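# Pull out and quarter-turn the yellow rod nearest the right arm

## Task

Take the yellow rod that is closest to the right arm, slide it outward until it stops at its full extension, then rotate it 90 degrees so that the figures mounted on it end up lying horizontal.

## Robot and tools

Robot. Two arms, left_arm and right_arm, each ending in a five-finger hand. The right arm has a right hand and the left arm a mirrored left hand. Base positions in the scene frame: left_arm at (+0.038, +0.285, +0.003) m, right_arm at (-0.046, -0.272, +0.037) m, each yawed very slightly (quat_wxyz w about 1.000, z +0.017 and +0.011). A camera stand sits on the floor behind the arms.

Frames. Scene frame: origin at table-top height halfway between the nominal bases, +x out over the table, +z up, left_arm toward +y (camera image sides do not match these names). Reported hand positions (metres), quaternions, velocities and Hand targets are in each arm's own base frame. Fixed cameras and the table use the scene frame. Pose offsets in a command are taken along the axes of that arm's current Hand target.

Hand point. A point 0.05 m in front of the palm and 0.15 m from the wrist flange along the fingers. Its +z runs along straight fingers, +y out of the palm, +x across the palm away from the thumb on the right hand (toward the thumb on the left hand). Straight fingertips reach 0.06-0.07 m past it along +z and sit 0.06 m behind it along -y. A wrist bracket on the little-finger side can strike things. The hand can close round objects about 0.035-0.065 m thick, or a handle down to about 0.025 m.

The 28-number row (all values in [-1, 1]): left_arm dx, dy, dz, rx, ry, rz; left hand little, ring, middle, index, thumb_bend, thumb_turn, force_limit, speed; then the same 14 for right_arm. Both arms are always included. The six pose numbers are an offset, not a pose: 1.0 equals 0.6 m of travel or 180 degrees; rx, ry, rz form one rotation vector. The offset is counted from the Hand target held when the action (or move) begins; every row of one action refers to that same start, while a later action starts from the new Hand target, so repeating an offset keeps moving. Six zeros re-request the present Hand target. Hand motor numbers are absolute targets: +1 open/straight, -1 closed; thumb_turn -1 puts the thumb opposite the fingers, +1 beside the palm. force_limit maps -1..+1 to roughly 0..10 N at the fingertip (0..15 N for the two thumb motors). speed rises from near zero at -1 to full at +0.48 and stays full above; use -0.94 or lower for a gentle close. To leave a hand unchanged, resend its last executed eight numbers (or, if none yet, its hand_measured six plus hand_force_limit and hand_speed).

Tools.
execute_actions(actions, cameras): actions is a list of actions, each up to 15 rows of 28 numbers, one row per 1/30 s step; a short action repeats its final row. Images come back only for an empty actions list or when cameras names them (["all"], [] or names).
move(target, speed, blend, blocking, cameras): target is one 28-number row or a list of up to 15 rows, all offsets from the same starting Hand targets. speed in m/s, 0.002 to 4.3, default 0.25 (turn rate capped at twice that in rad/s); one value or one per target. blend in m rounds corners between list targets; 0 stops at each. blocking=false returns after about 0.5 s while motion continues. Paths are straight, do not avoid obstacles, end together, and are capped at 10 s.
wait(seconds 0-10, cameras): lets time pass holding last commands.
stop(cameras): brakes a running move.
zoom_image(camera, region [x0, y0, x1, y1] in pixels, at most 504x504): enlarges part of that camera's newest image.
show_instructions(): shows the reference pages.
finished_scene(scene=1): ends the scene permanently.

Cameras (672x504 each): cam_head_left, cam_head_right, cam_high, cam_low, cam_left_wrist, cam_right_wrist.

Results. Each gives per arm end_effector_position and end_effector_quat_wxyz, Hand target (the last commanded pose after clipping; next offsets start here), Joint positions, velocities (may read within noise) and torques, plus hand_measured, hand_stopped_by (moving, target, force, stalled, fault), hand_load_n (positive when the finger is pushed open; near 0 after losing a grip), hand_force_limit and hand_speed. move adds a move: line: done, off_target, moving, held or fault, and limits=paced (pose clipped) or limits=held (steps withheld). MOTOR HOT warns near 85 °C; OVER-TEMPERATURE FAULT means that arm dropped and is disabled for 30-60 s or more.

Behaviour to expect. Orientation commands are clipped to 40 degrees from the measured one each step. The hand often rests 1-3 cm (up to 5 cm) short, usually low, even in free air; send the remaining gap as a new offset. Small turns can shift the hand point noticeably. Joint ranges (rad): waist ±2.880, shoulder 0 to 3.142, elbow 0 to 3.019, wrist pitch -1.693 to 1.571, wrist yaw ±1.571, wrist roll ±2.094.

Avoid. Striking fixed or heavy objects hard, slamming, or very hard pushes; any contact between the two arms or a hand squeezing the other hand's fingers; dropping or releasing moving parts; overloading fingers by pulling, twisting or swinging fast; paths passing near an arm's own base; long stretched holds or pushing toward unreachable poses, which heat motors. To end a push, command back past the hand point. The rod must stay pulled out and turned after the robot lets go.

Each tool is called after "Emit:" as a command line: name --argument value for each argument, lists and objects as JSON in quotes; but a table of rows of numbers goes row by row, as --pt "numbers of a row", without its own name.

Reference images:

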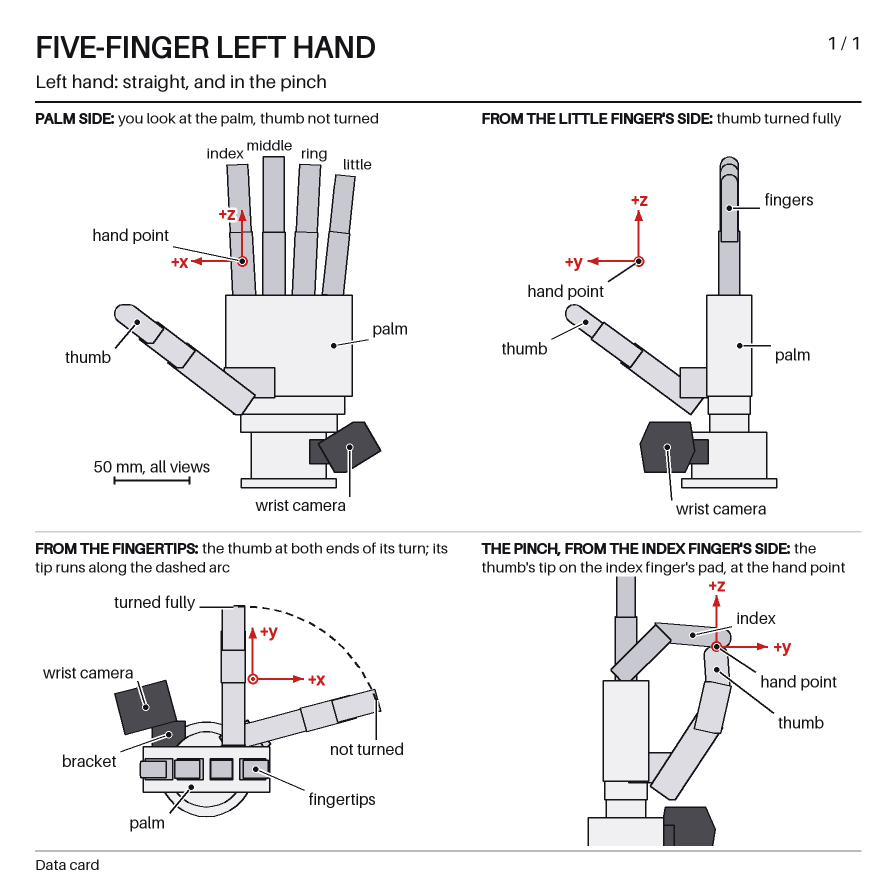

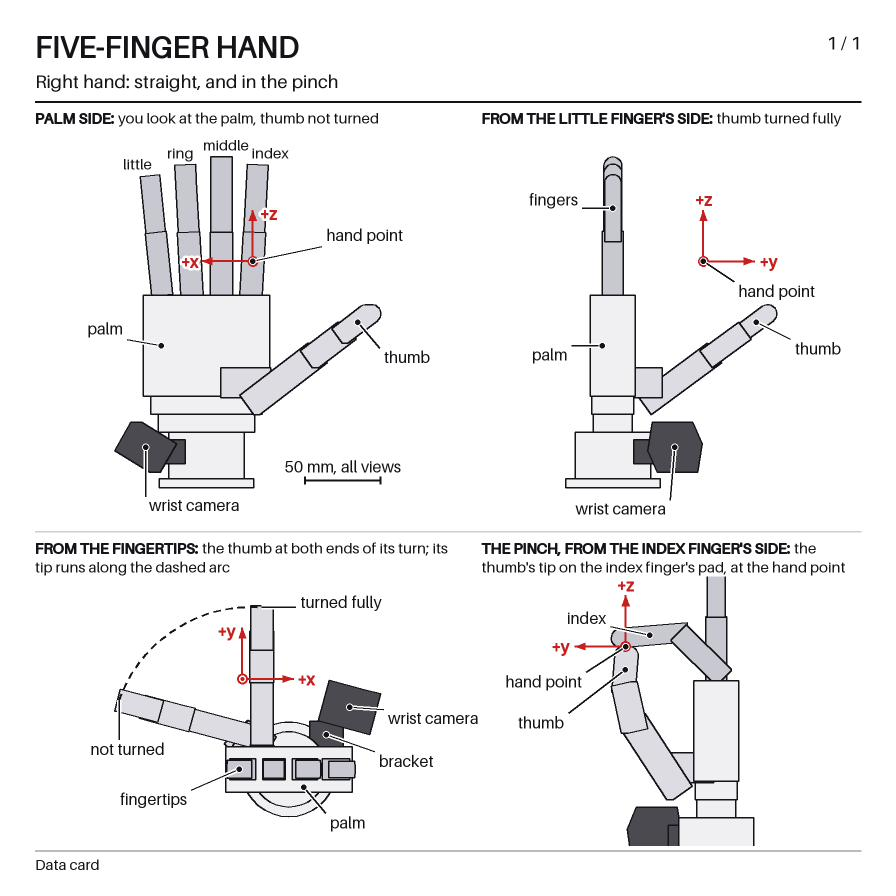

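## Session

Emit:
execute_actions --actions '[]'

Scene clock: 0.00 s.
left_arm: end_effector_position=(+0.2406, +0.1560, +0.2461) hand_measured=(+1.000, +1.000, +1.000, +1.000, +1.000, +1.000) hand_load_n=(+0.0, +0.0, +0.0, +0.0, +0.0, +0.0) hand_stopped_by=(target, target, target, target, target, target) hand_force_limit=0.00 hand_speed=-0.80 end_effector_quat_wxyz=(+0.259, -0.265, +0.929, +0.003) | right_arm: end_effector_position=(+0.5817, +0.1332, +0.1383) hand_measured=(+1.000, +1.000, +1.000, +1.000, +1.000, +1.000) hand_load_n=(+0.0, +0.0, +0.0, +0.0, +0.0, +0.0) hand_stopped_by=(target, target, target, target, target, target) hand_force_limit=0.00 hand_speed=-0.80 end_effector_quat_wxyz=(-0.007, +0.884, -0.468, -0.001)
Joint positions: left_arm=[0.433 0.793 0.933 -1.191 0.072 1.43] | right_arm=[0.212 2.13 2.107 -1.541 -0.012 -0.385]
Joint velocities: within noise
Joint torques (N m): no reading
Heat: left arm: hottest wrist pitch 31 °C; right arm: hottest elbow 29 °C.
Hand target: left_arm +0.2463, +0.1587, +0.2603; +0.275, -0.263, +0.925, +0.005 | right_arm +0.5877, +0.1345, +0.1435; -0.013, +0.884, -0.468, +0.007

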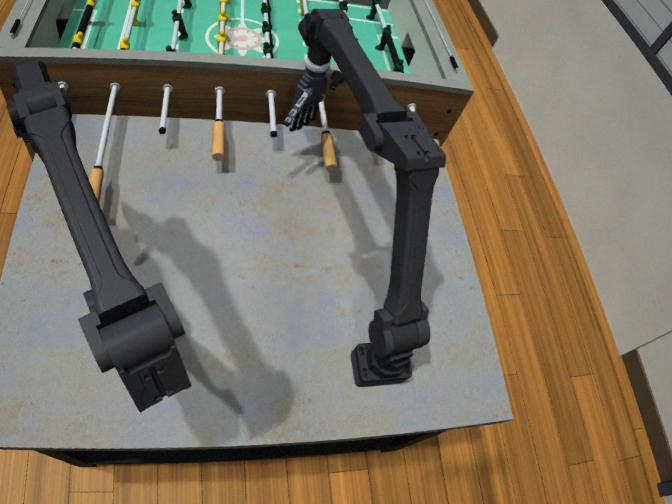

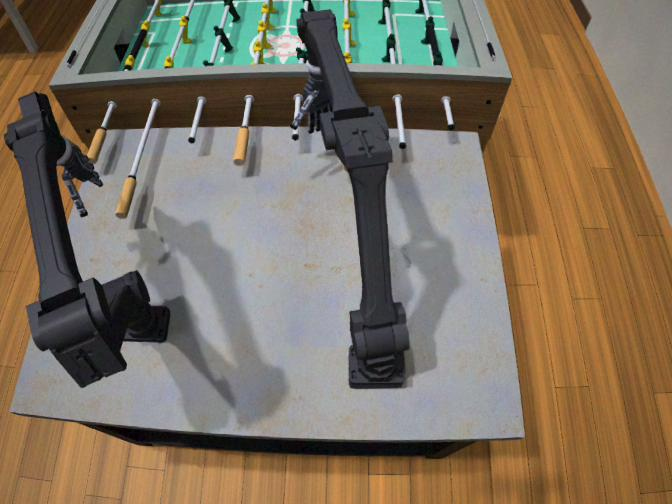

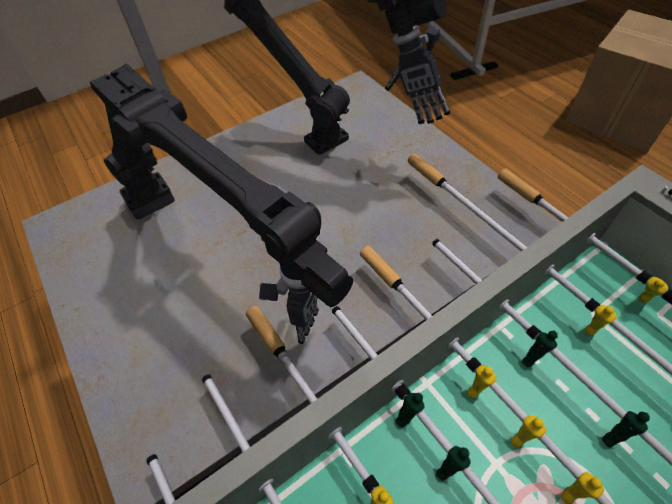

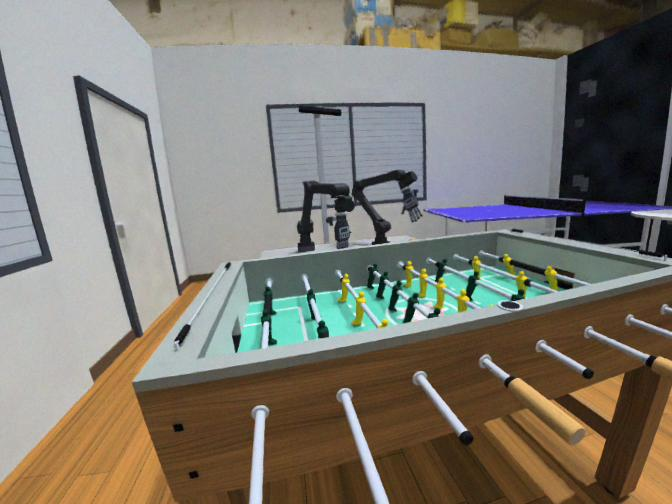

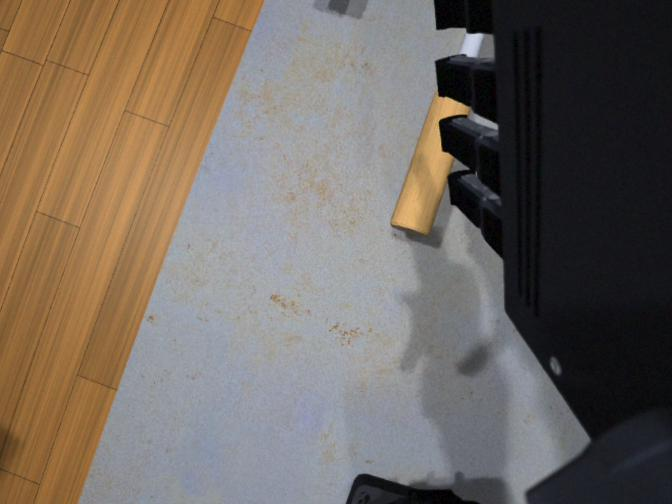

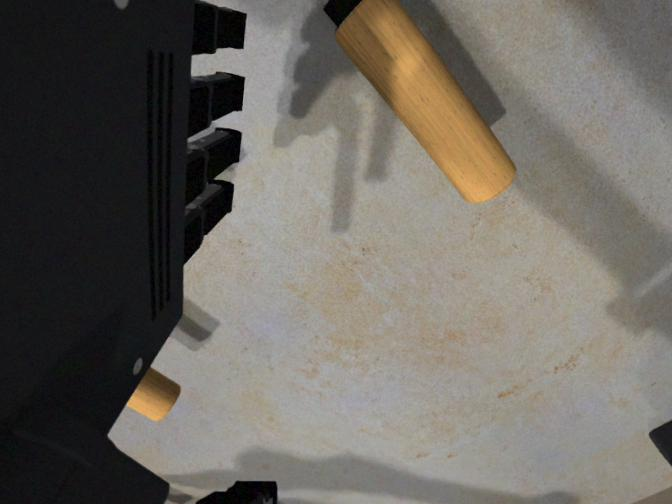

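Emit:
zoom_image --camera "cam_head_right" --region '[180, 0, 520, 255]'

Emit:
zoom_image --camera "cam_head_left" --region '[180, 0, 500, 240]'

Emit:
zoom_image --camera "cam_high" --region '[180, 220, 500, 460]'

Scaled by 1.482 from the camera's 672x504 image, which has a finer 960x720 frame.

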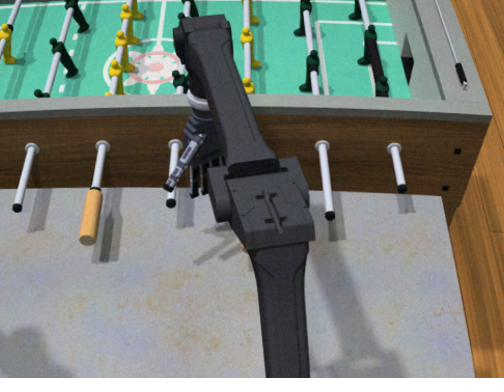

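Scaled by 1.575 from the camera's 672x504 image, which has a finer 960x720 frame.

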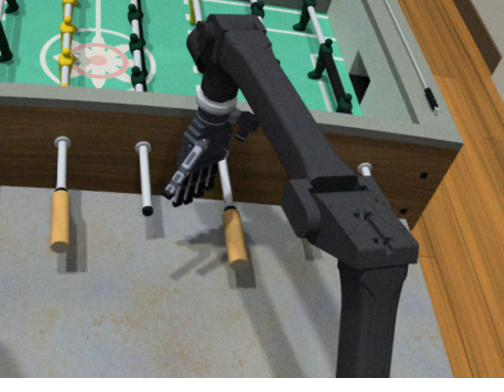

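Scaled by 1.575 from the camera's 672x504 image, which has a finer 960x720 frame.

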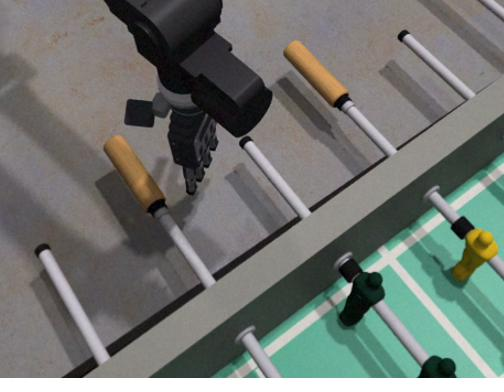

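Emit:
move --pt "0 0 0 0 0 0 1 1 1 1 1 1 0 -0.8 0 0 -0.21 0 0 0 1 1 1 1 1 1 0 -0.8" --pt "0 0 0 0 0 0 1 1 1 1 1 1 0 -0.8 0.036 0.081 -0.21 0 0 -0.306 1 1 1 1 1 -1 0 0" --speed 0.2 --cameras '["cam_right_wrist","cam_head_left","cam_high","cam_head_right"]'

Scene clock: 43.70 s.
left_arm: end_effector_position=(+0.2406, +0.1560, +0.2461) hand_measured=(+1.000, +1.000, +1.000, +1.000, +1.000, +1.000) hand_load_n=(+0.0, +0.0, +0.0, +0.0, +0.0, +0.0) hand_stopped_by=(target, target, target, target, target, target) hand_force_limit=0.00 hand_speed=-0.80 end_effector_quat_wxyz=(+0.259, -0.265, +0.929, +0.003) | right_arm: end_effector_position=(+0.5629, +0.0843, +0.2627) hand_measured=(+1.000, +1.000, +1.000, +1.000, +1.000, -1.000) hand_load_n=(+0.0, +0.0, +0.0, +0.0, +0.0, +0.0) hand_stopped_by=(target, target, target, target, target, target) hand_force_limit=0.00 hand_speed=0.00 end_effector_quat_wxyz=(-0.013, +0.999, -0.015, +0.033)
Joint positions: left_arm=[0.433 0.793 0.933 -1.191 0.072 1.43] | right_arm=[0.235 1.929 2.121 -1.691 -0.009 -1.307]
Joint torques (N m): left_arm=[-1.38 -2.61 8.66 1.06 0.04 -0.05] | right_arm=[-0.79 -17.2 7.09 0.29 0.11 -0.18]
Heat: left arm: hottest wrist pitch 31 °C; right arm: hottest elbow 34 °C.
Hand target: left_arm +0.2463, +0.1587, +0.2603; +0.275, -0.263, +0.925, +0.005 | right_arm +0.5567, +0.0872, +0.2682; -0.009, +1.000, -0.006, +0.012
Off the commanded pose: left_arm 0.016 m, 2 deg | right_arm 0.009 m, 3 deg.
joint sent to its limit (right arm) — joint 4 (wrist pitch), lower limit. The joint targets still meet the commanded pose.
move: off_target (left_arm, right_arm); target 2's new numbers were sent with right_arm's hand 0.009 m and 3 deg from that target
Images, in order (width x height): cam_head_left 672x504, cam_head_right 672x504, cam_high 672x504, cam_right_wrist 672x504.

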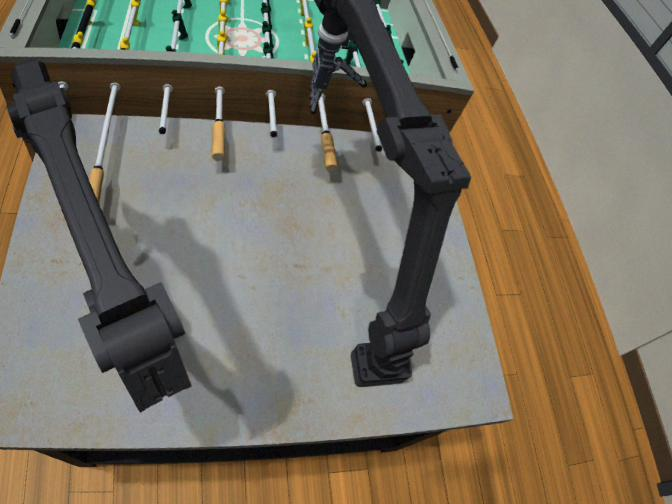

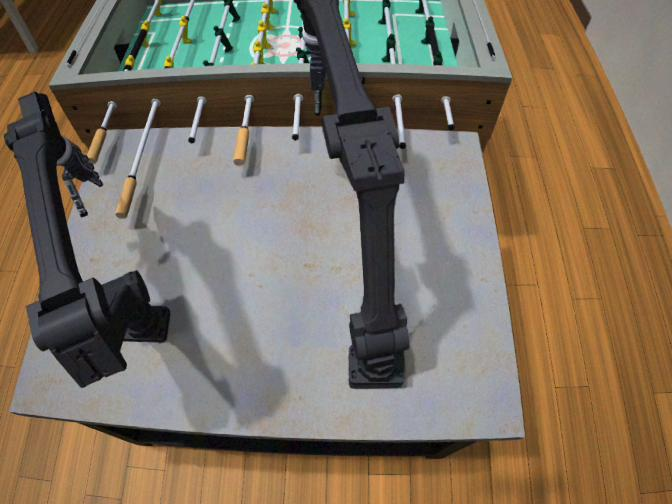

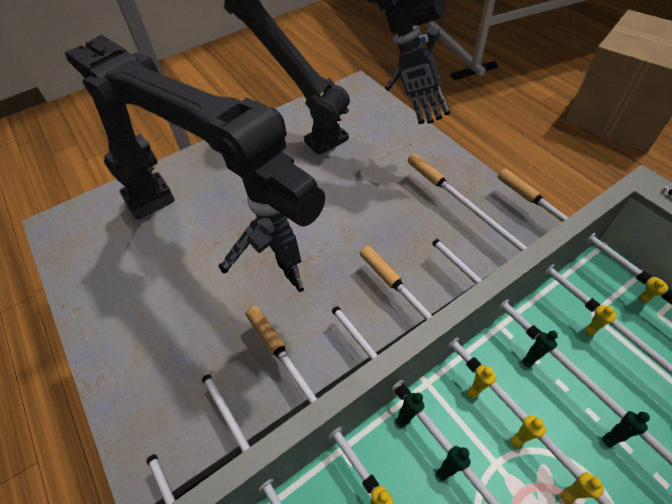

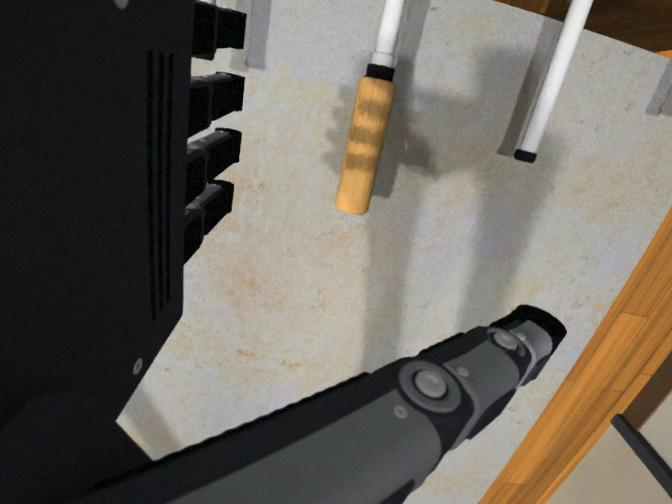

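Emit:
zoom_image --camera "cam_right_wrist" --region '[300, 0, 640, 250]'

Scaled by 1.482 from the camera's 672x504 image, which has a finer 960x720 frame.

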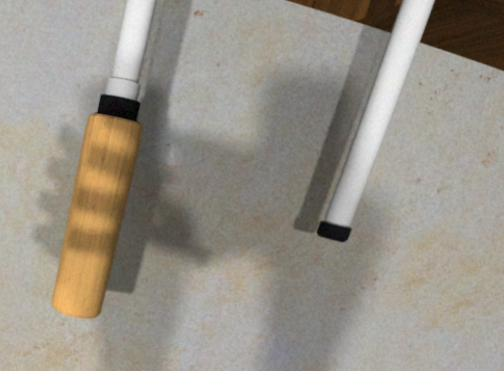

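Emit:
move --target '[0,0,0,0,0,0,1,1,1,1,1,1,0,-0.8,-0.0357,0.0628,0.2117,0,0,-0.02,0.8,0.8,0.8,0.8,1,-1,0,0]' --speed 0.2 --cameras '["cam_right_wrist","cam_head_left","cam_high","cam_head_right"]'

Scene clock: 78.27 s.
left_arm: end_effector_position=(+0.2406, +0.1560, +0.2461) hand_measured=(+1.000, +1.000, +1.000, +1.000, +1.000, +1.000) hand_load_n=(-0.5, +0.0, +0.0, +0.0, +0.0, +0.0) hand_stopped_by=(target, target, target, target, target, target) hand_force_limit=0.00 hand_speed=-0.80 end_effector_quat_wxyz=(+0.259, -0.265, +0.929, +0.003) | right_arm: end_effector_position=(+0.5374, +0.0544, +0.1378) hand_measured=(+0.800, +0.800, +0.800, +0.800, +1.000, -1.000) hand_load_n=(+0.0, +0.0, +0.0, +0.0, +0.0, +0.0) hand_stopped_by=(target, target, target, target, target, target) hand_force_limit=0.00 hand_speed=0.00 end_effector_quat_wxyz=(-0.006, +1.000, +0.022, +0.006)
Joint positions: left_arm=[0.433 0.793 0.933 -1.191 0.072 1.43] | right_arm=[0.199 1.868 1.695 -1.385 -0.01 -1.415]
Joint torques (N m): left_arm=[-1.26 -2.49 8.72 1.06 0.05 -0.05] | right_arm=[-1.9 -16.09 6.9 1.07 -0.02 -0.18]
Heat: left arm: hottest elbow 30 °C; right arm: hottest shoulder 33 °C.
Hand target: left_arm +0.2463, +0.1587, +0.2603; +0.275, -0.263, +0.925, +0.005 | right_arm +0.5378, +0.0521, +0.1400; -0.008, +1.000, +0.025, +0.012
Off the commanded pose: left_arm 0.016 m, 2 deg | right_arm 0.003 m, 1 deg.
move: off_target (left_arm)
Images, in order (width x height): cam_head_left 672x504, cam_head_right 672x504, cam_high 672x504, cam_right_wrist 672x504.

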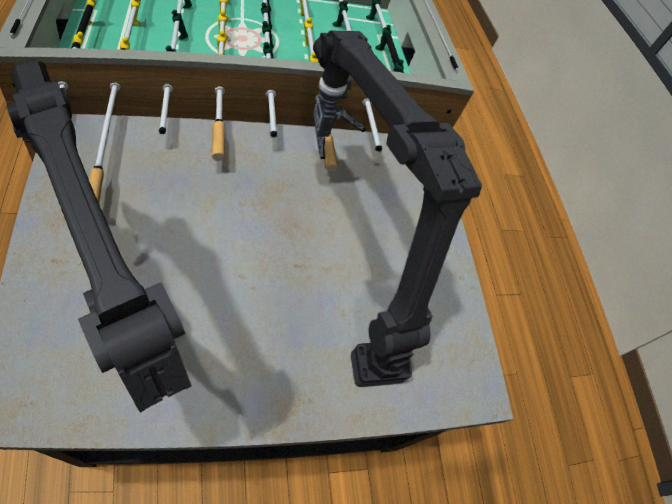

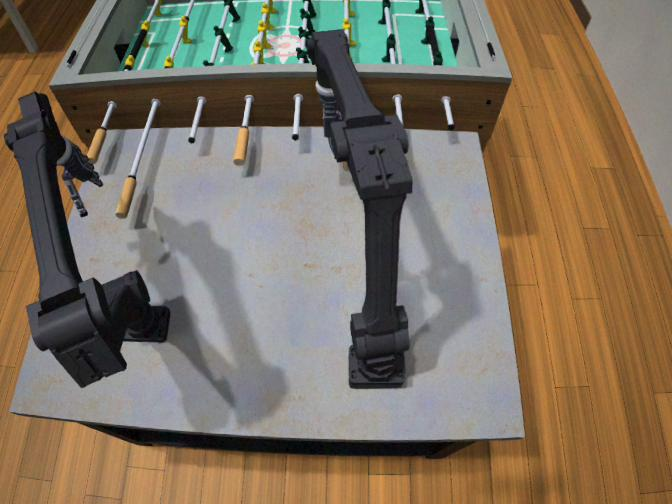

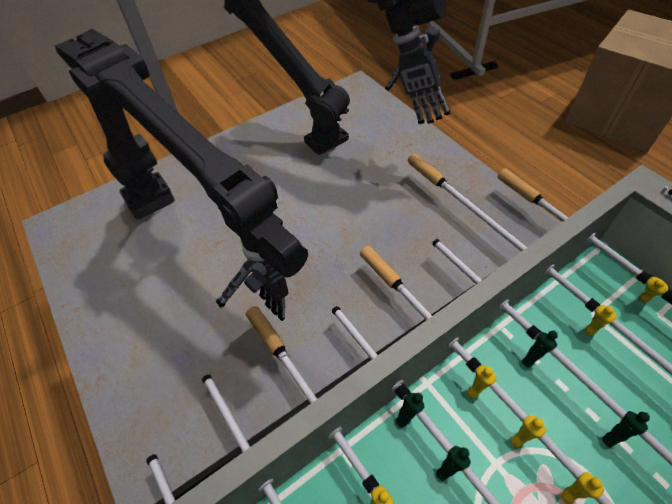

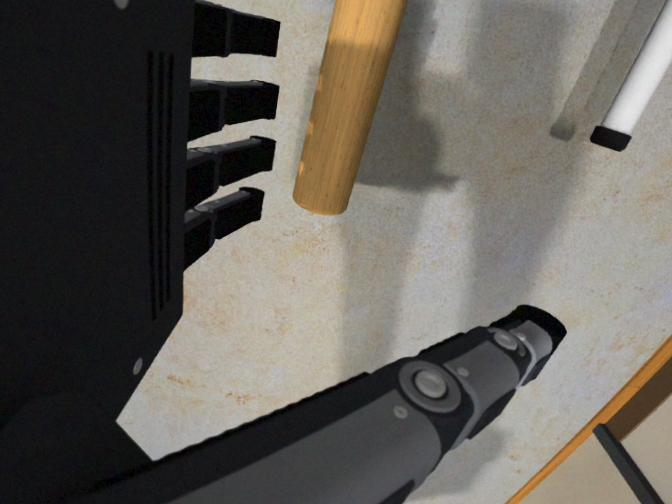

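Emit:
move --target '[0,0,0,0,0,0,1,1,1,1,1,1,0,-0.8,0.002,0.018,0.122,0,0,0,0.8,0.8,0.8,0.8,1,-1,0,0]' --speed 0.12 --cameras '["cam_right_wrist","cam_high"]'

Emit:
zoom_image --camera "cam_high" --region '[200, 220, 360, 360]'

Scene clock: 85.90 s.
left_arm: end_effector_position=(+0.2406, +0.1560, +0.2461) hand_measured=(+1.000, +1.000, +1.000, +1.000, +1.000, +1.000) hand_load_n=(+0.0, +0.0, +0.0, +0.0, +0.0, +0.0) hand_stopped_by=(target, target, target, target, target, target) hand_force_limit=0.00 hand_speed=-0.80 end_effector_quat_wxyz=(+0.259, -0.265, +0.929, +0.003) | right_arm: end_effector_position=(+0.5404, +0.0467, +0.0760) hand_measured=(+0.800, +0.800, +0.800, +0.800, +1.000, -1.000) hand_load_n=(+0.0, +0.0, +0.0, +0.0, +0.0, +0.0) hand_stopped_by=(target, target, target, target, target, target) hand_force_limit=0.00 hand_speed=0.00 end_effector_quat_wxyz=(-0.008, +1.000, +0.024, +0.016)
Joint positions: left_arm=[0.433 0.793 0.933 -1.191 0.072 1.43] | right_arm=[0.185 1.896 1.572 -1.213 -0.011 -1.432]
Joint torques (N m): left_arm=[-1.26 -2.55 8.66 1.1 0.04 -0.05] | right_arm=[-2.26 -14.56 6.95 1.11 -0.02 -0.21]
Heat: left arm: hottest elbow 30 °C; right arm: hottest shoulder 33 °C.
Hand target: left_arm +0.2463, +0.1587, +0.2603; +0.275, -0.263, +0.925, +0.005 | right_arm +0.5413, +0.0425, +0.0666; -0.008, +1.000, +0.025, +0.012
Off the commanded pose: left_arm 0.016 m, 2 deg | right_arm 0.010 m, 0 deg.
move: off_target (left_arm)
Images, in order (width x height): cam_high 672x504, cam_right_wrist 672x504.

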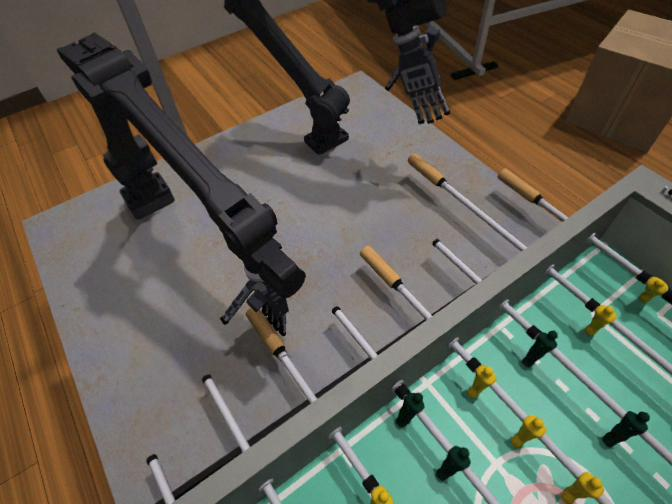

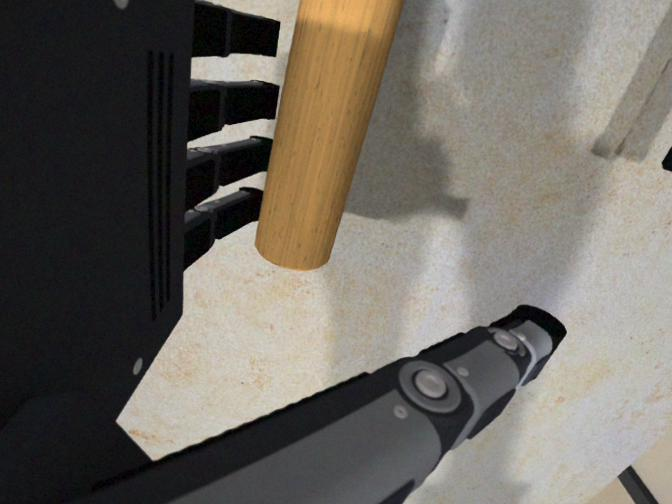

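Scaled by 3.150 from the camera's 672x504 image, which has a finer 960x720 frame.

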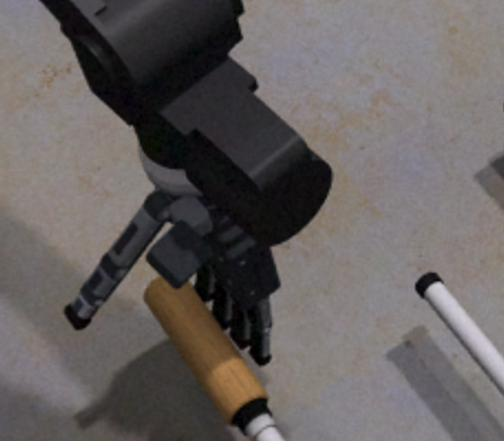

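Emit:
move --target '[0,0,0,0,0,0,1,1,1,1,1,1,0,-0.8,0,0.0133,0.0333,0,-0.015,0,1,1,1,1,1,-1,0,0]' --speed 0.1 --cameras '["cam_right_wrist","cam_high"]'

Emit:
zoom_image --camera "cam_high" --region '[200, 220, 360, 360]'

Scene clock: 94.73 s.
left_arm: end_effector_position=(+0.2406, +0.1560, +0.2461) hand_measured=(+1.000, +1.000, +1.000, +1.000, +1.000, +1.000) hand_load_n=(+0.0, +0.0, +0.0, +0.0, +0.0, +0.0) hand_stopped_by=(target, target, target, target, target, target) hand_force_limit=0.00 hand_speed=-0.80 end_effector_quat_wxyz=(+0.259, -0.265, +0.929, +0.003) | right_arm: end_effector_position=(+0.5384, +0.0383, +0.0497) hand_measured=(+1.000, +1.000, +1.000, +1.000, +1.000, -1.000) hand_load_n=(+0.0, +0.0, +0.0, +0.0, +0.0, +0.0) hand_stopped_by=(target, target, target, target, target, target) hand_force_limit=0.00 hand_speed=0.00 end_effector_quat_wxyz=(-0.007, +1.000, +0.023, -0.009)
Joint positions: left_arm=[0.433 0.793 0.933 -1.191 0.072 1.43] | right_arm=[0.17 1.947 1.572 -1.213 -0.017 -1.448]
Joint torques (N m): left_arm=[-1.38 -2.49 8.66 1.09 0.04 -0.04] | right_arm=[-2.37 -14.39 7.99 0.4 -0.02 -0.18]
Heat: left arm: hottest elbow 30 °C; right arm: hottest elbow 33 °C.
Hand target: left_arm +0.2463, +0.1587, +0.2603; +0.275, -0.263, +0.925, +0.005 | right_arm +0.5422, +0.0349, +0.0466; -0.008, +1.000, +0.025, -0.011
Off the commanded pose: left_arm 0.016 m, 2 deg | right_arm 0.006 m, 0 deg.
move: off_target (left_arm)
Images, in order (width x height): cam_high 672x504, cam_right_wrist 672x504.

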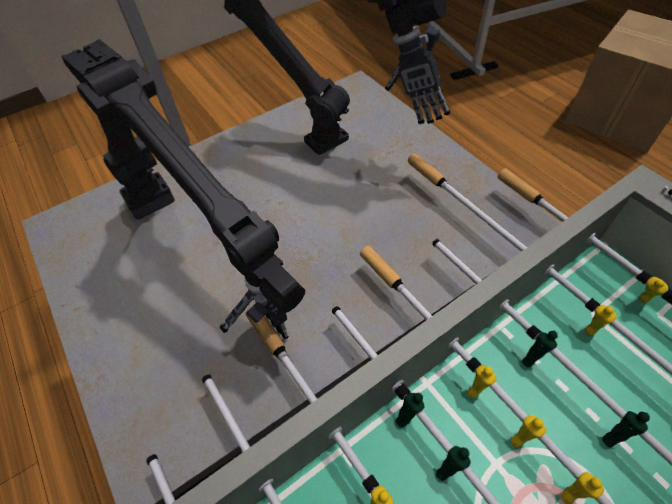

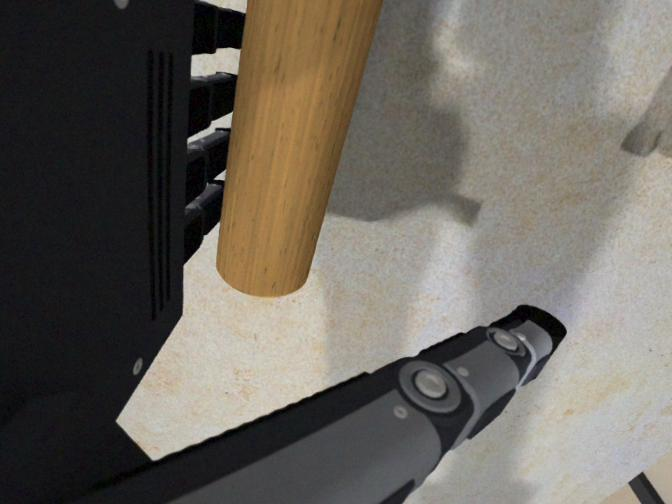

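Scaled by 3.150 from the camera's 672x504 image, which has a finer 960x720 frame.

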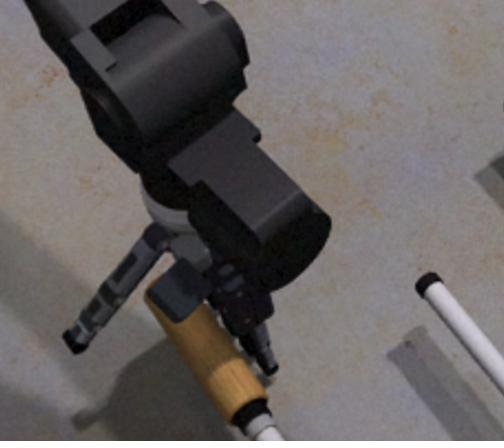

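Emit:
execute_actions --actions '[[[0,0,0,0,0,0,1,1,1,1,1,1,0,-0.8,0,0,0,0,0,0,-0.9,-0.9,-0.9,-0.9,1,-1,-0.2,-0.5]]]' --cameras '["cam_right_wrist","cam_high"]'

Scene clock: 100.10 s.
left_arm: end_effector_position=(+0.2406, +0.1560, +0.2461) hand_measured=(+1.000, +1.000, +1.000, +1.000, +1.000, +1.000) hand_load_n=(+0.0, +0.0, -0.5, +0.0, +0.0, +0.0) hand_stopped_by=(target, target, target, target, target, target) hand_force_limit=0.00 hand_speed=-0.80 end_effector_quat_wxyz=(+0.259, -0.265, +0.929, +0.003) | right_arm: end_effector_position=(+0.5362, +0.0439, +0.0348) hand_measured=(-0.192, -0.144, -0.100, +0.038, +1.000, -1.000) hand_load_n=(+3.0, +0.5, +0.5, +0.0, +0.0, +0.0) hand_stopped_by=(force, force, force, force, target, target) hand_force_limit=-0.20 hand_speed=-0.50 end_effector_quat_wxyz=(-0.011, +0.999, +0.030, -0.023)
Joint positions: left_arm=[0.433 0.793 0.933 -1.191 0.072 1.43] | right_arm=[0.177 1.974 1.572 -1.211 -0.029 -1.455]
Joint torques (N m): left_arm=[-1.32 -2.67 8.69 1.11 0.03 -0.05] | right_arm=[-2.61 -16.79 7.87 0.27 0.44 -0.12]
Heat: left arm: hottest elbow 30 °C; right arm: hottest elbow 33 °C.
Hand target: left_arm +0.2463, +0.1587, +0.2603; +0.275, -0.263, +0.925, +0.005 | right_arm +0.5422, +0.0349, +0.0465; -0.008, +1.000, +0.025, -0.011
Off the commanded pose: left_arm 0.016 m, 2 deg | right_arm 0.016 m, 1 deg.
Step readings (end_effector_position of left_arm | right_arm):
0: (+0.2406, +0.1560, +0.2461) | (+0.5385, +0.0383, +0.0497)
1: (+0.2406, +0.1560, +0.2461) | (+0.5385, +0.0383, +0.0497)
2: (+0.2406, +0.1560, +0.2461) | (+0.5385, +0.0383, +0.0497)
4: (+0.2406, +0.1560, +0.2461) | (+0.5385, +0.0383, +0.0497)
8: (+0.2406, +0.1560, +0.2461) | (+0.5385, +0.0383, +0.0497)
15: (+0.2406, +0.1560, +0.2461) | (+0.5383, +0.0391, +0.0493)
Images, in order (width x height): cam_high 672x504, cam_right_wrist 672x504.

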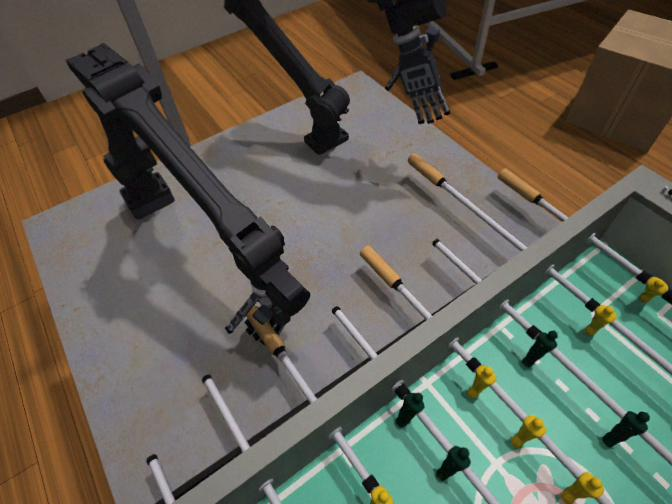

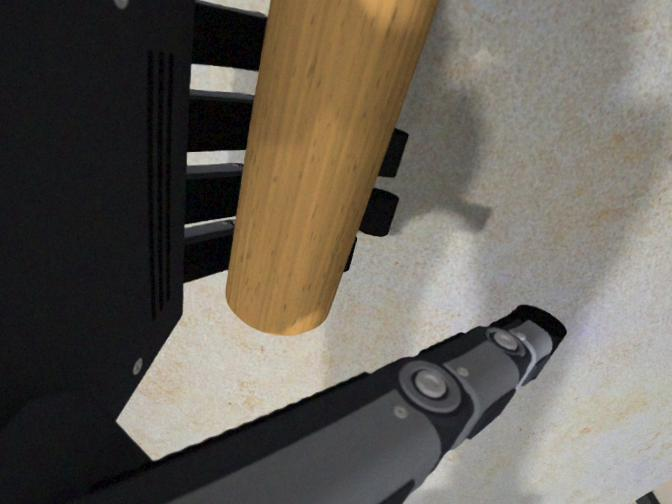

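Emit:
execute_actions --actions '[[[0,0,0,0,0,0,1,1,1,1,1,1,0,-0.8,0,0,0,0,0,0,-0.9,-0.9,-0.9,-0.9,-0.9,-1,-0.2,-0.5]]]' --cameras '["cam_right_wrist","cam_high"]'

Scene clock: 105.37 s.
left_arm: end_effector_position=(+0.2406, +0.1560, +0.2461) hand_measured=(+1.000, +1.000, +1.000, +1.000, +1.000, +1.000) hand_load_n=(+0.0, +0.0, +0.0, +0.0, +0.0, +0.0) hand_stopped_by=(target, target, target, target, target, target) hand_force_limit=0.00 hand_speed=-0.80 end_effector_quat_wxyz=(+0.259, -0.265, +0.929, +0.003) | right_arm: end_effector_position=(+0.5369, +0.0395, +0.0352) hand_measured=(-0.192, -0.144, -0.098, +0.038, -0.036, -1.000) hand_load_n=(+0.0, +0.5, +3.5, +0.0, +8.0, +1.5) hand_stopped_by=(force, force, force, force, force, target) hand_force_limit=-0.20 hand_speed=-0.50 end_effector_quat_wxyz=(-0.008, +0.999, +0.029, -0.022)
Joint positions: left_arm=[0.433 0.793 0.933 -1.191 0.072 1.43] | right_arm=[0.171 1.974 1.572 -1.211 -0.022 -1.458]
Joint torques (N m): left_arm=[-1.49 -2.73 8.66 1.09 0.04 -0.07] | right_arm=[-2.43 -16.85 7.9 0.28 0.17 -0.09]
Heat: left arm: hottest elbow 30 °C; right arm: hottest shoulder 33 °C.
Hand target: left_arm +0.2463, +0.1587, +0.2603; +0.275, -0.263, +0.925, +0.005 | right_arm +0.5422, +0.0349, +0.0465; -0.008, +1.000, +0.025, -0.011
Off the commanded pose: left_arm 0.016 m, 2 deg | right_arm 0.013 m, 1 deg.
Step readings (end_effector_position of left_arm | right_arm):
0: (+0.2406, +0.1560, +0.2461) | (+0.5363, +0.0439, +0.0348)
1: (+0.2406, +0.1560, +0.2461) | (+0.5363, +0.0439, +0.0348)
2: (+0.2406, +0.1560, +0.2461) | (+0.5363, +0.0439, +0.0348)
4: (+0.2406, +0.1560, +0.2461) | (+0.5363, +0.0439, +0.0348)
8: (+0.2406, +0.1560, +0.2461) | (+0.5363, +0.0439, +0.0348)
15: (+0.2406, +0.1560, +0.2461) | (+0.5363, +0.0439, +0.0348)
Images, in order (width x height): cam_high 672x504, cam_right_wrist 672x504.

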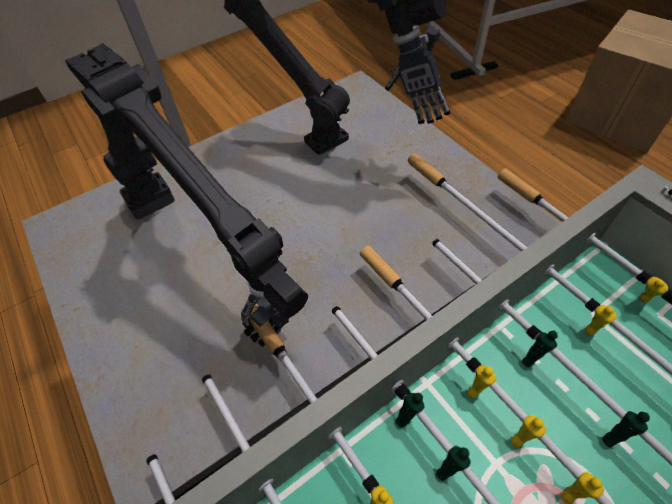

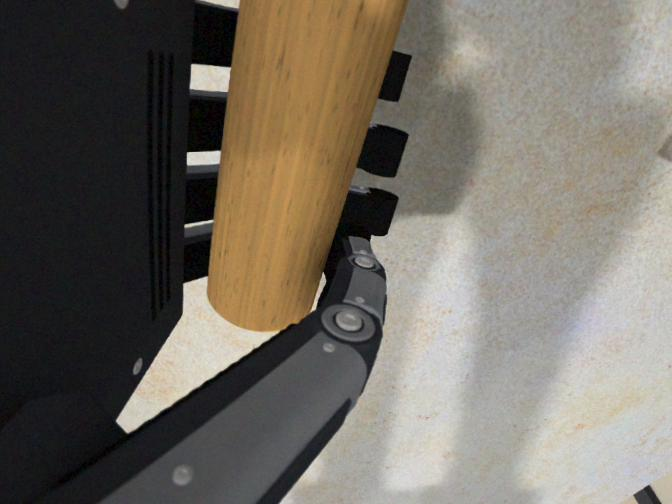

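Emit:
execute_actions --actions '[[[0,0,0,0,0,0,1,1,1,1,1,1,0,-0.8,0,0,0,0,0,0,-0.95,-0.95,-0.95,-0.95,-0.95,-1,0.4,-0.5]]]' --cameras '["cam_right_wrist","cam_high"]'

Emit:
zoom_image --camera "cam_high" --region '[200, 220, 360, 360]'

Scene clock: 108.63 s.
left_arm: end_effector_position=(+0.2406, +0.1560, +0.2461) hand_measured=(+1.000, +1.000, +1.000, +1.000, +1.000, +1.000) hand_load_n=(+0.0, +0.0, +0.0, +0.0, +0.0, +0.0) hand_stopped_by=(target, target, target, target, target, target) hand_force_limit=0.00 hand_speed=-0.80 end_effector_quat_wxyz=(+0.259, -0.265, +0.929, +0.003) | right_arm: end_effector_position=(+0.5342, +0.0377, +0.0220) hand_measured=(-0.600, -0.642, -0.230, -0.274, -0.052, -1.000) hand_load_n=(+0.0, +5.5, +7.0, +14.0, +6.5, -4.0) hand_stopped_by=(force, force, force, force, force, target) hand_force_limit=0.40 hand_speed=-0.50 end_effector_quat_wxyz=(-0.008, +0.999, +0.026, -0.035)
Joint positions: left_arm=[0.433 0.793 0.933 -1.191 0.072 1.43] | right_arm=[0.167 1.999 1.571 -1.21 -0.025 -1.456]
Joint torques (N m): left_arm=[-1.26 -2.67 8.7 1.1 0.04 -0.06] | right_arm=[-1.96 -19.08 7.71 0.23 0.3 -0.1]
Heat: left arm: hottest elbow 31 °C; right arm: hottest shoulder 33 °C.
Hand target: left_arm +0.2463, +0.1587, +0.2603; +0.275, -0.263, +0.925, +0.005 | right_arm +0.5423, +0.0351, +0.0466; -0.008, +1.000, +0.025, -0.011
Off the commanded pose: left_arm 0.016 m, 2 deg | right_arm 0.026 m, 3 deg.
Step readings (end_effector_position of left_arm | right_arm):
0: (+0.2406, +0.1560, +0.2461) | (+0.5369, +0.0395, +0.0352)
1: (+0.2406, +0.1560, +0.2461) | (+0.5369, +0.0395, +0.0352)
2: (+0.2406, +0.1560, +0.2461) | (+0.5369, +0.0395, +0.0352)
4: (+0.2406, +0.1560, +0.2461) | (+0.5368, +0.0396, +0.0349)
8: (+0.2406, +0.1560, +0.2461) | (+0.5358, +0.0396, +0.0284)
15: (+0.2406, +0.1560, +0.2461) | (+0.5343, +0.0376, +0.0221)
Images, in order (width x height): cam_high 672x504, cam_right_wrist 672x504.

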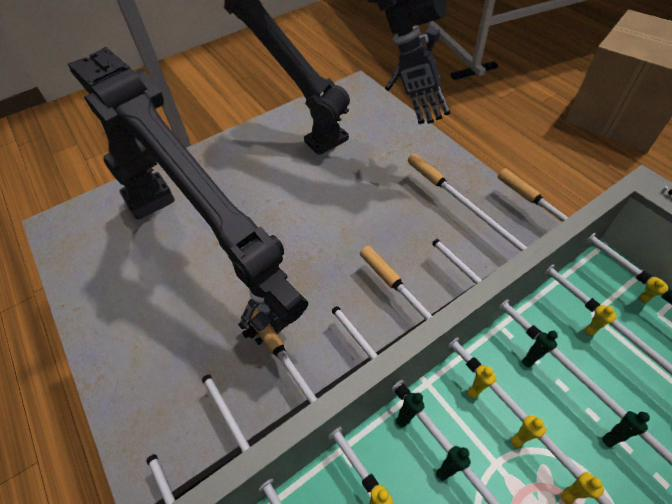

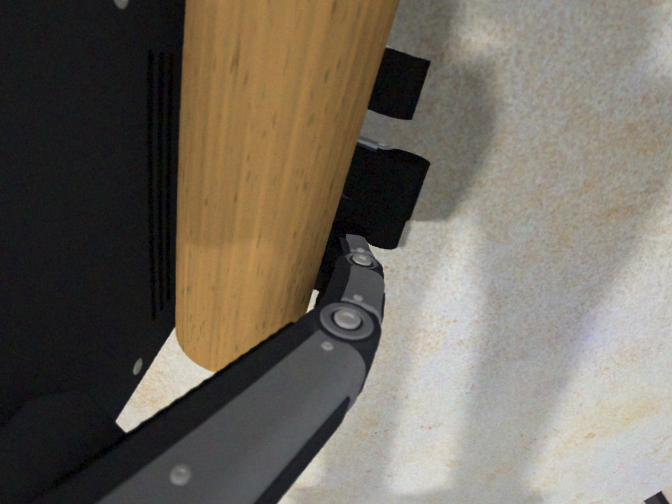

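Scaled by 3.150 from the camera's 672x504 image, which has a finer 960x720 frame.

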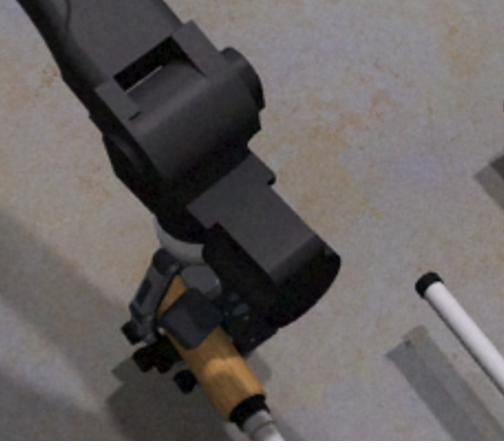

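Emit:
move --target '[0,0,0,0,0,0,1,1,1,1,1,1,0,-0.8,-0.01,-0.003,0.042,0,0,0,-0.95,-0.95,-0.95,-0.95,-0.95,-1,0.4,-0.5]' --speed 0.05 --cameras '["cam_right_wrist"]'

Scene clock: 116.37 s.
left_arm: end_effector_position=(+0.2406, +0.1560, +0.2461) hand_measured=(+1.000, +1.000, +1.000, +1.000, +1.000, +1.000) hand_load_n=(+0.0, +0.0, +0.0, +0.0, +0.0, +0.0) hand_stopped_by=(target, target, target, target, target, target) hand_force_limit=0.00 hand_speed=-0.80 end_effector_quat_wxyz=(+0.259, -0.265, +0.929, +0.003) | right_arm: end_effector_position=(+0.5352, +0.0373, +0.0151) hand_measured=(-0.600, -0.642, -0.230, -0.274, -0.052, -1.000) hand_load_n=(+0.0, +1.0, +7.0, +14.0, +6.5, -4.5) hand_stopped_by=(force, force, force, force, force, target) hand_force_limit=0.40 hand_speed=-0.50 end_effector_quat_wxyz=(-0.008, +0.999, +0.025, -0.021)
Joint positions: left_arm=[0.433 0.793 0.933 -1.191 0.072 1.43] | right_arm=[0.167 1.99 1.54 -1.16 -0.021 -1.453]
Joint torques (N m): left_arm=[-1.2 -2.61 8.7 1.1 0.03 -0.06] | right_arm=[-1.49 -16.91 6.22 0.9 0.17 -0.09]
Heat: left arm: hottest elbow 31 °C; right arm: hottest shoulder 33 °C.
Hand target: left_arm +0.2463, +0.1587, +0.2603; +0.275, -0.263, +0.925, +0.005 | right_arm +0.5357, +0.0369, +0.0216; -0.008, +1.000, +0.025, -0.011
Off the commanded pose: left_arm 0.016 m, 2 deg | right_arm 0.006 m, 1 deg.
move: off_target (left_arm)
Images, in order (width x height): cam_right_wrist 672x504.

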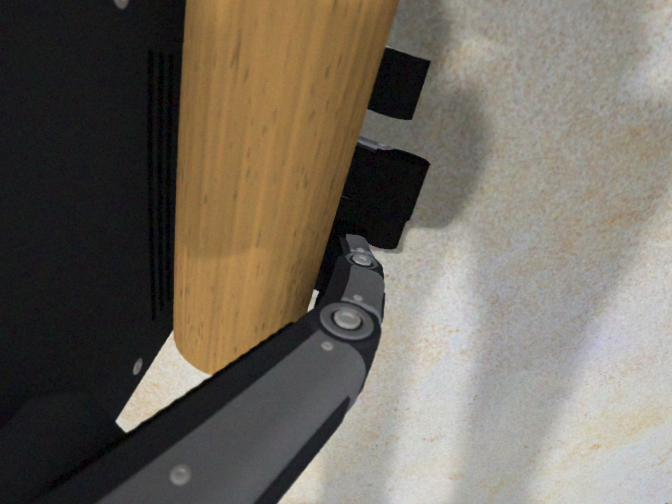

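Emit:
execute_actions --actions '[[[0,0,0,0,0,0,1,1,1,1,1,1,0,-0.8,0,0,0,0,0,0,-0.95,-0.95,-0.5,-0.5,0.6,-1,0.4,-0.3]],[[0,0,0,0,0,0,1,1,1,1,1,1,0,-0.8,0,0,0,0,0,0,-0.98,-0.98,-0.98,-0.98,0.6,-1,0.2,-0.5]]]' --cameras '["cam_right_wrist"]'

Scene clock: 119.93 s.
left_arm: end_effector_position=(+0.2406, +0.1560, +0.2461) hand_measured=(+1.000, +1.000, +1.000, +1.000, +1.000, +1.000) hand_load_n=(+0.0, +0.0, +0.0, +0.0, +0.0, +0.0) hand_stopped_by=(target, target, target, target, target, target) hand_force_limit=0.00 hand_speed=-0.80 end_effector_quat_wxyz=(+0.259, -0.265, +0.929, +0.003) | right_arm: end_effector_position=(+0.5329, +0.0374, +0.0131) hand_measured=(-0.778, -0.728, -0.250, -0.274, +0.016, -1.000) hand_load_n=(+5.5, +0.0, +14.5, +11.5, -16.5, -6.0) hand_stopped_by=(force, force, force, force, stalled, target) hand_force_limit=0.20 hand_speed=-0.50 end_effector_quat_wxyz=(-0.008, +1.000, +0.013, -0.021)
Joint positions: left_arm=[0.433 0.793 0.933 -1.191 0.072 1.43] | right_arm=[0.166 1.99 1.534 -1.154 -0.023 -1.43]
Joint torques (N m): left_arm=[-1.2 -2.73 8.69 1.1 0.03 -0.06] | right_arm=[-1.44 -17.08 6.54 0.59 0.21 -0.32]
Heat: left arm: hottest elbow 31 °C; right arm: hottest shoulder 33 °C.
Hand target: left_arm +0.2463, +0.1587, +0.2603; +0.275, -0.263, +0.925, +0.005 | right_arm +0.5356, +0.0368, +0.0216; -0.008, +1.000, +0.025, -0.011
Off the commanded pose: left_arm 0.016 m, 2 deg | right_arm 0.009 m, 2 deg.
Step readings (end_effector_position of left_arm | right_arm):
0: (+0.2406, +0.1560, +0.2461) | (+0.5350, +0.0372, +0.0150)
1: (+0.2406, +0.1560, +0.2461) | (+0.5350, +0.0372, +0.0150)
2: (+0.2406, +0.1560, +0.2461) | (+0.5350, +0.0372, +0.0150)
4: (+0.2406, +0.1560, +0.2461) | (+0.5350, +0.0372, +0.0150)
8: (+0.2406, +0.1560, +0.2461) | (+0.5350, +0.0372, +0.0150)
15: (+0.2406, +0.1560, +0.2461) | (+0.5350, +0.0372, +0.0150)
16: (+0.2406, +0.1560, +0.2461) | (+0.5350, +0.0372, +0.0150)
17: (+0.2406, +0.1560, +0.2461) | (+0.5350, +0.0372, +0.0150)
19: (+0.2406, +0.1560, +0.2461) | (+0.5346, +0.0375, +0.0149)
23: (+0.2406, +0.1560, +0.2461) | (+0.5329, +0.0374, +0.0131)
30: (+0.2406, +0.1560, +0.2461) | (+0.5329, +0.0374, +0.0131)
Images, in order (width x height): cam_right_wrist 672x504.

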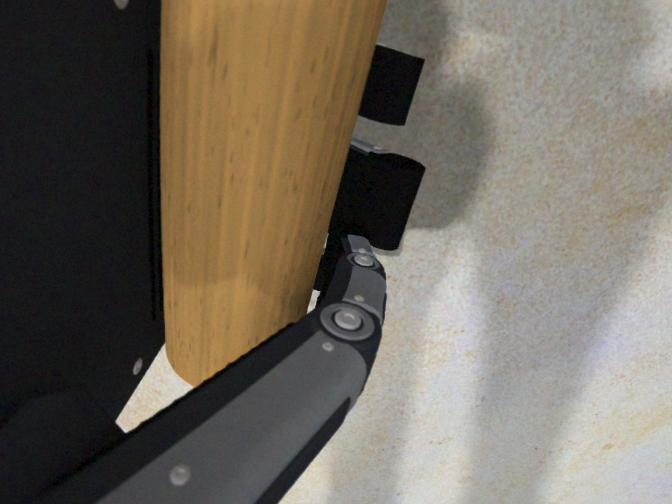

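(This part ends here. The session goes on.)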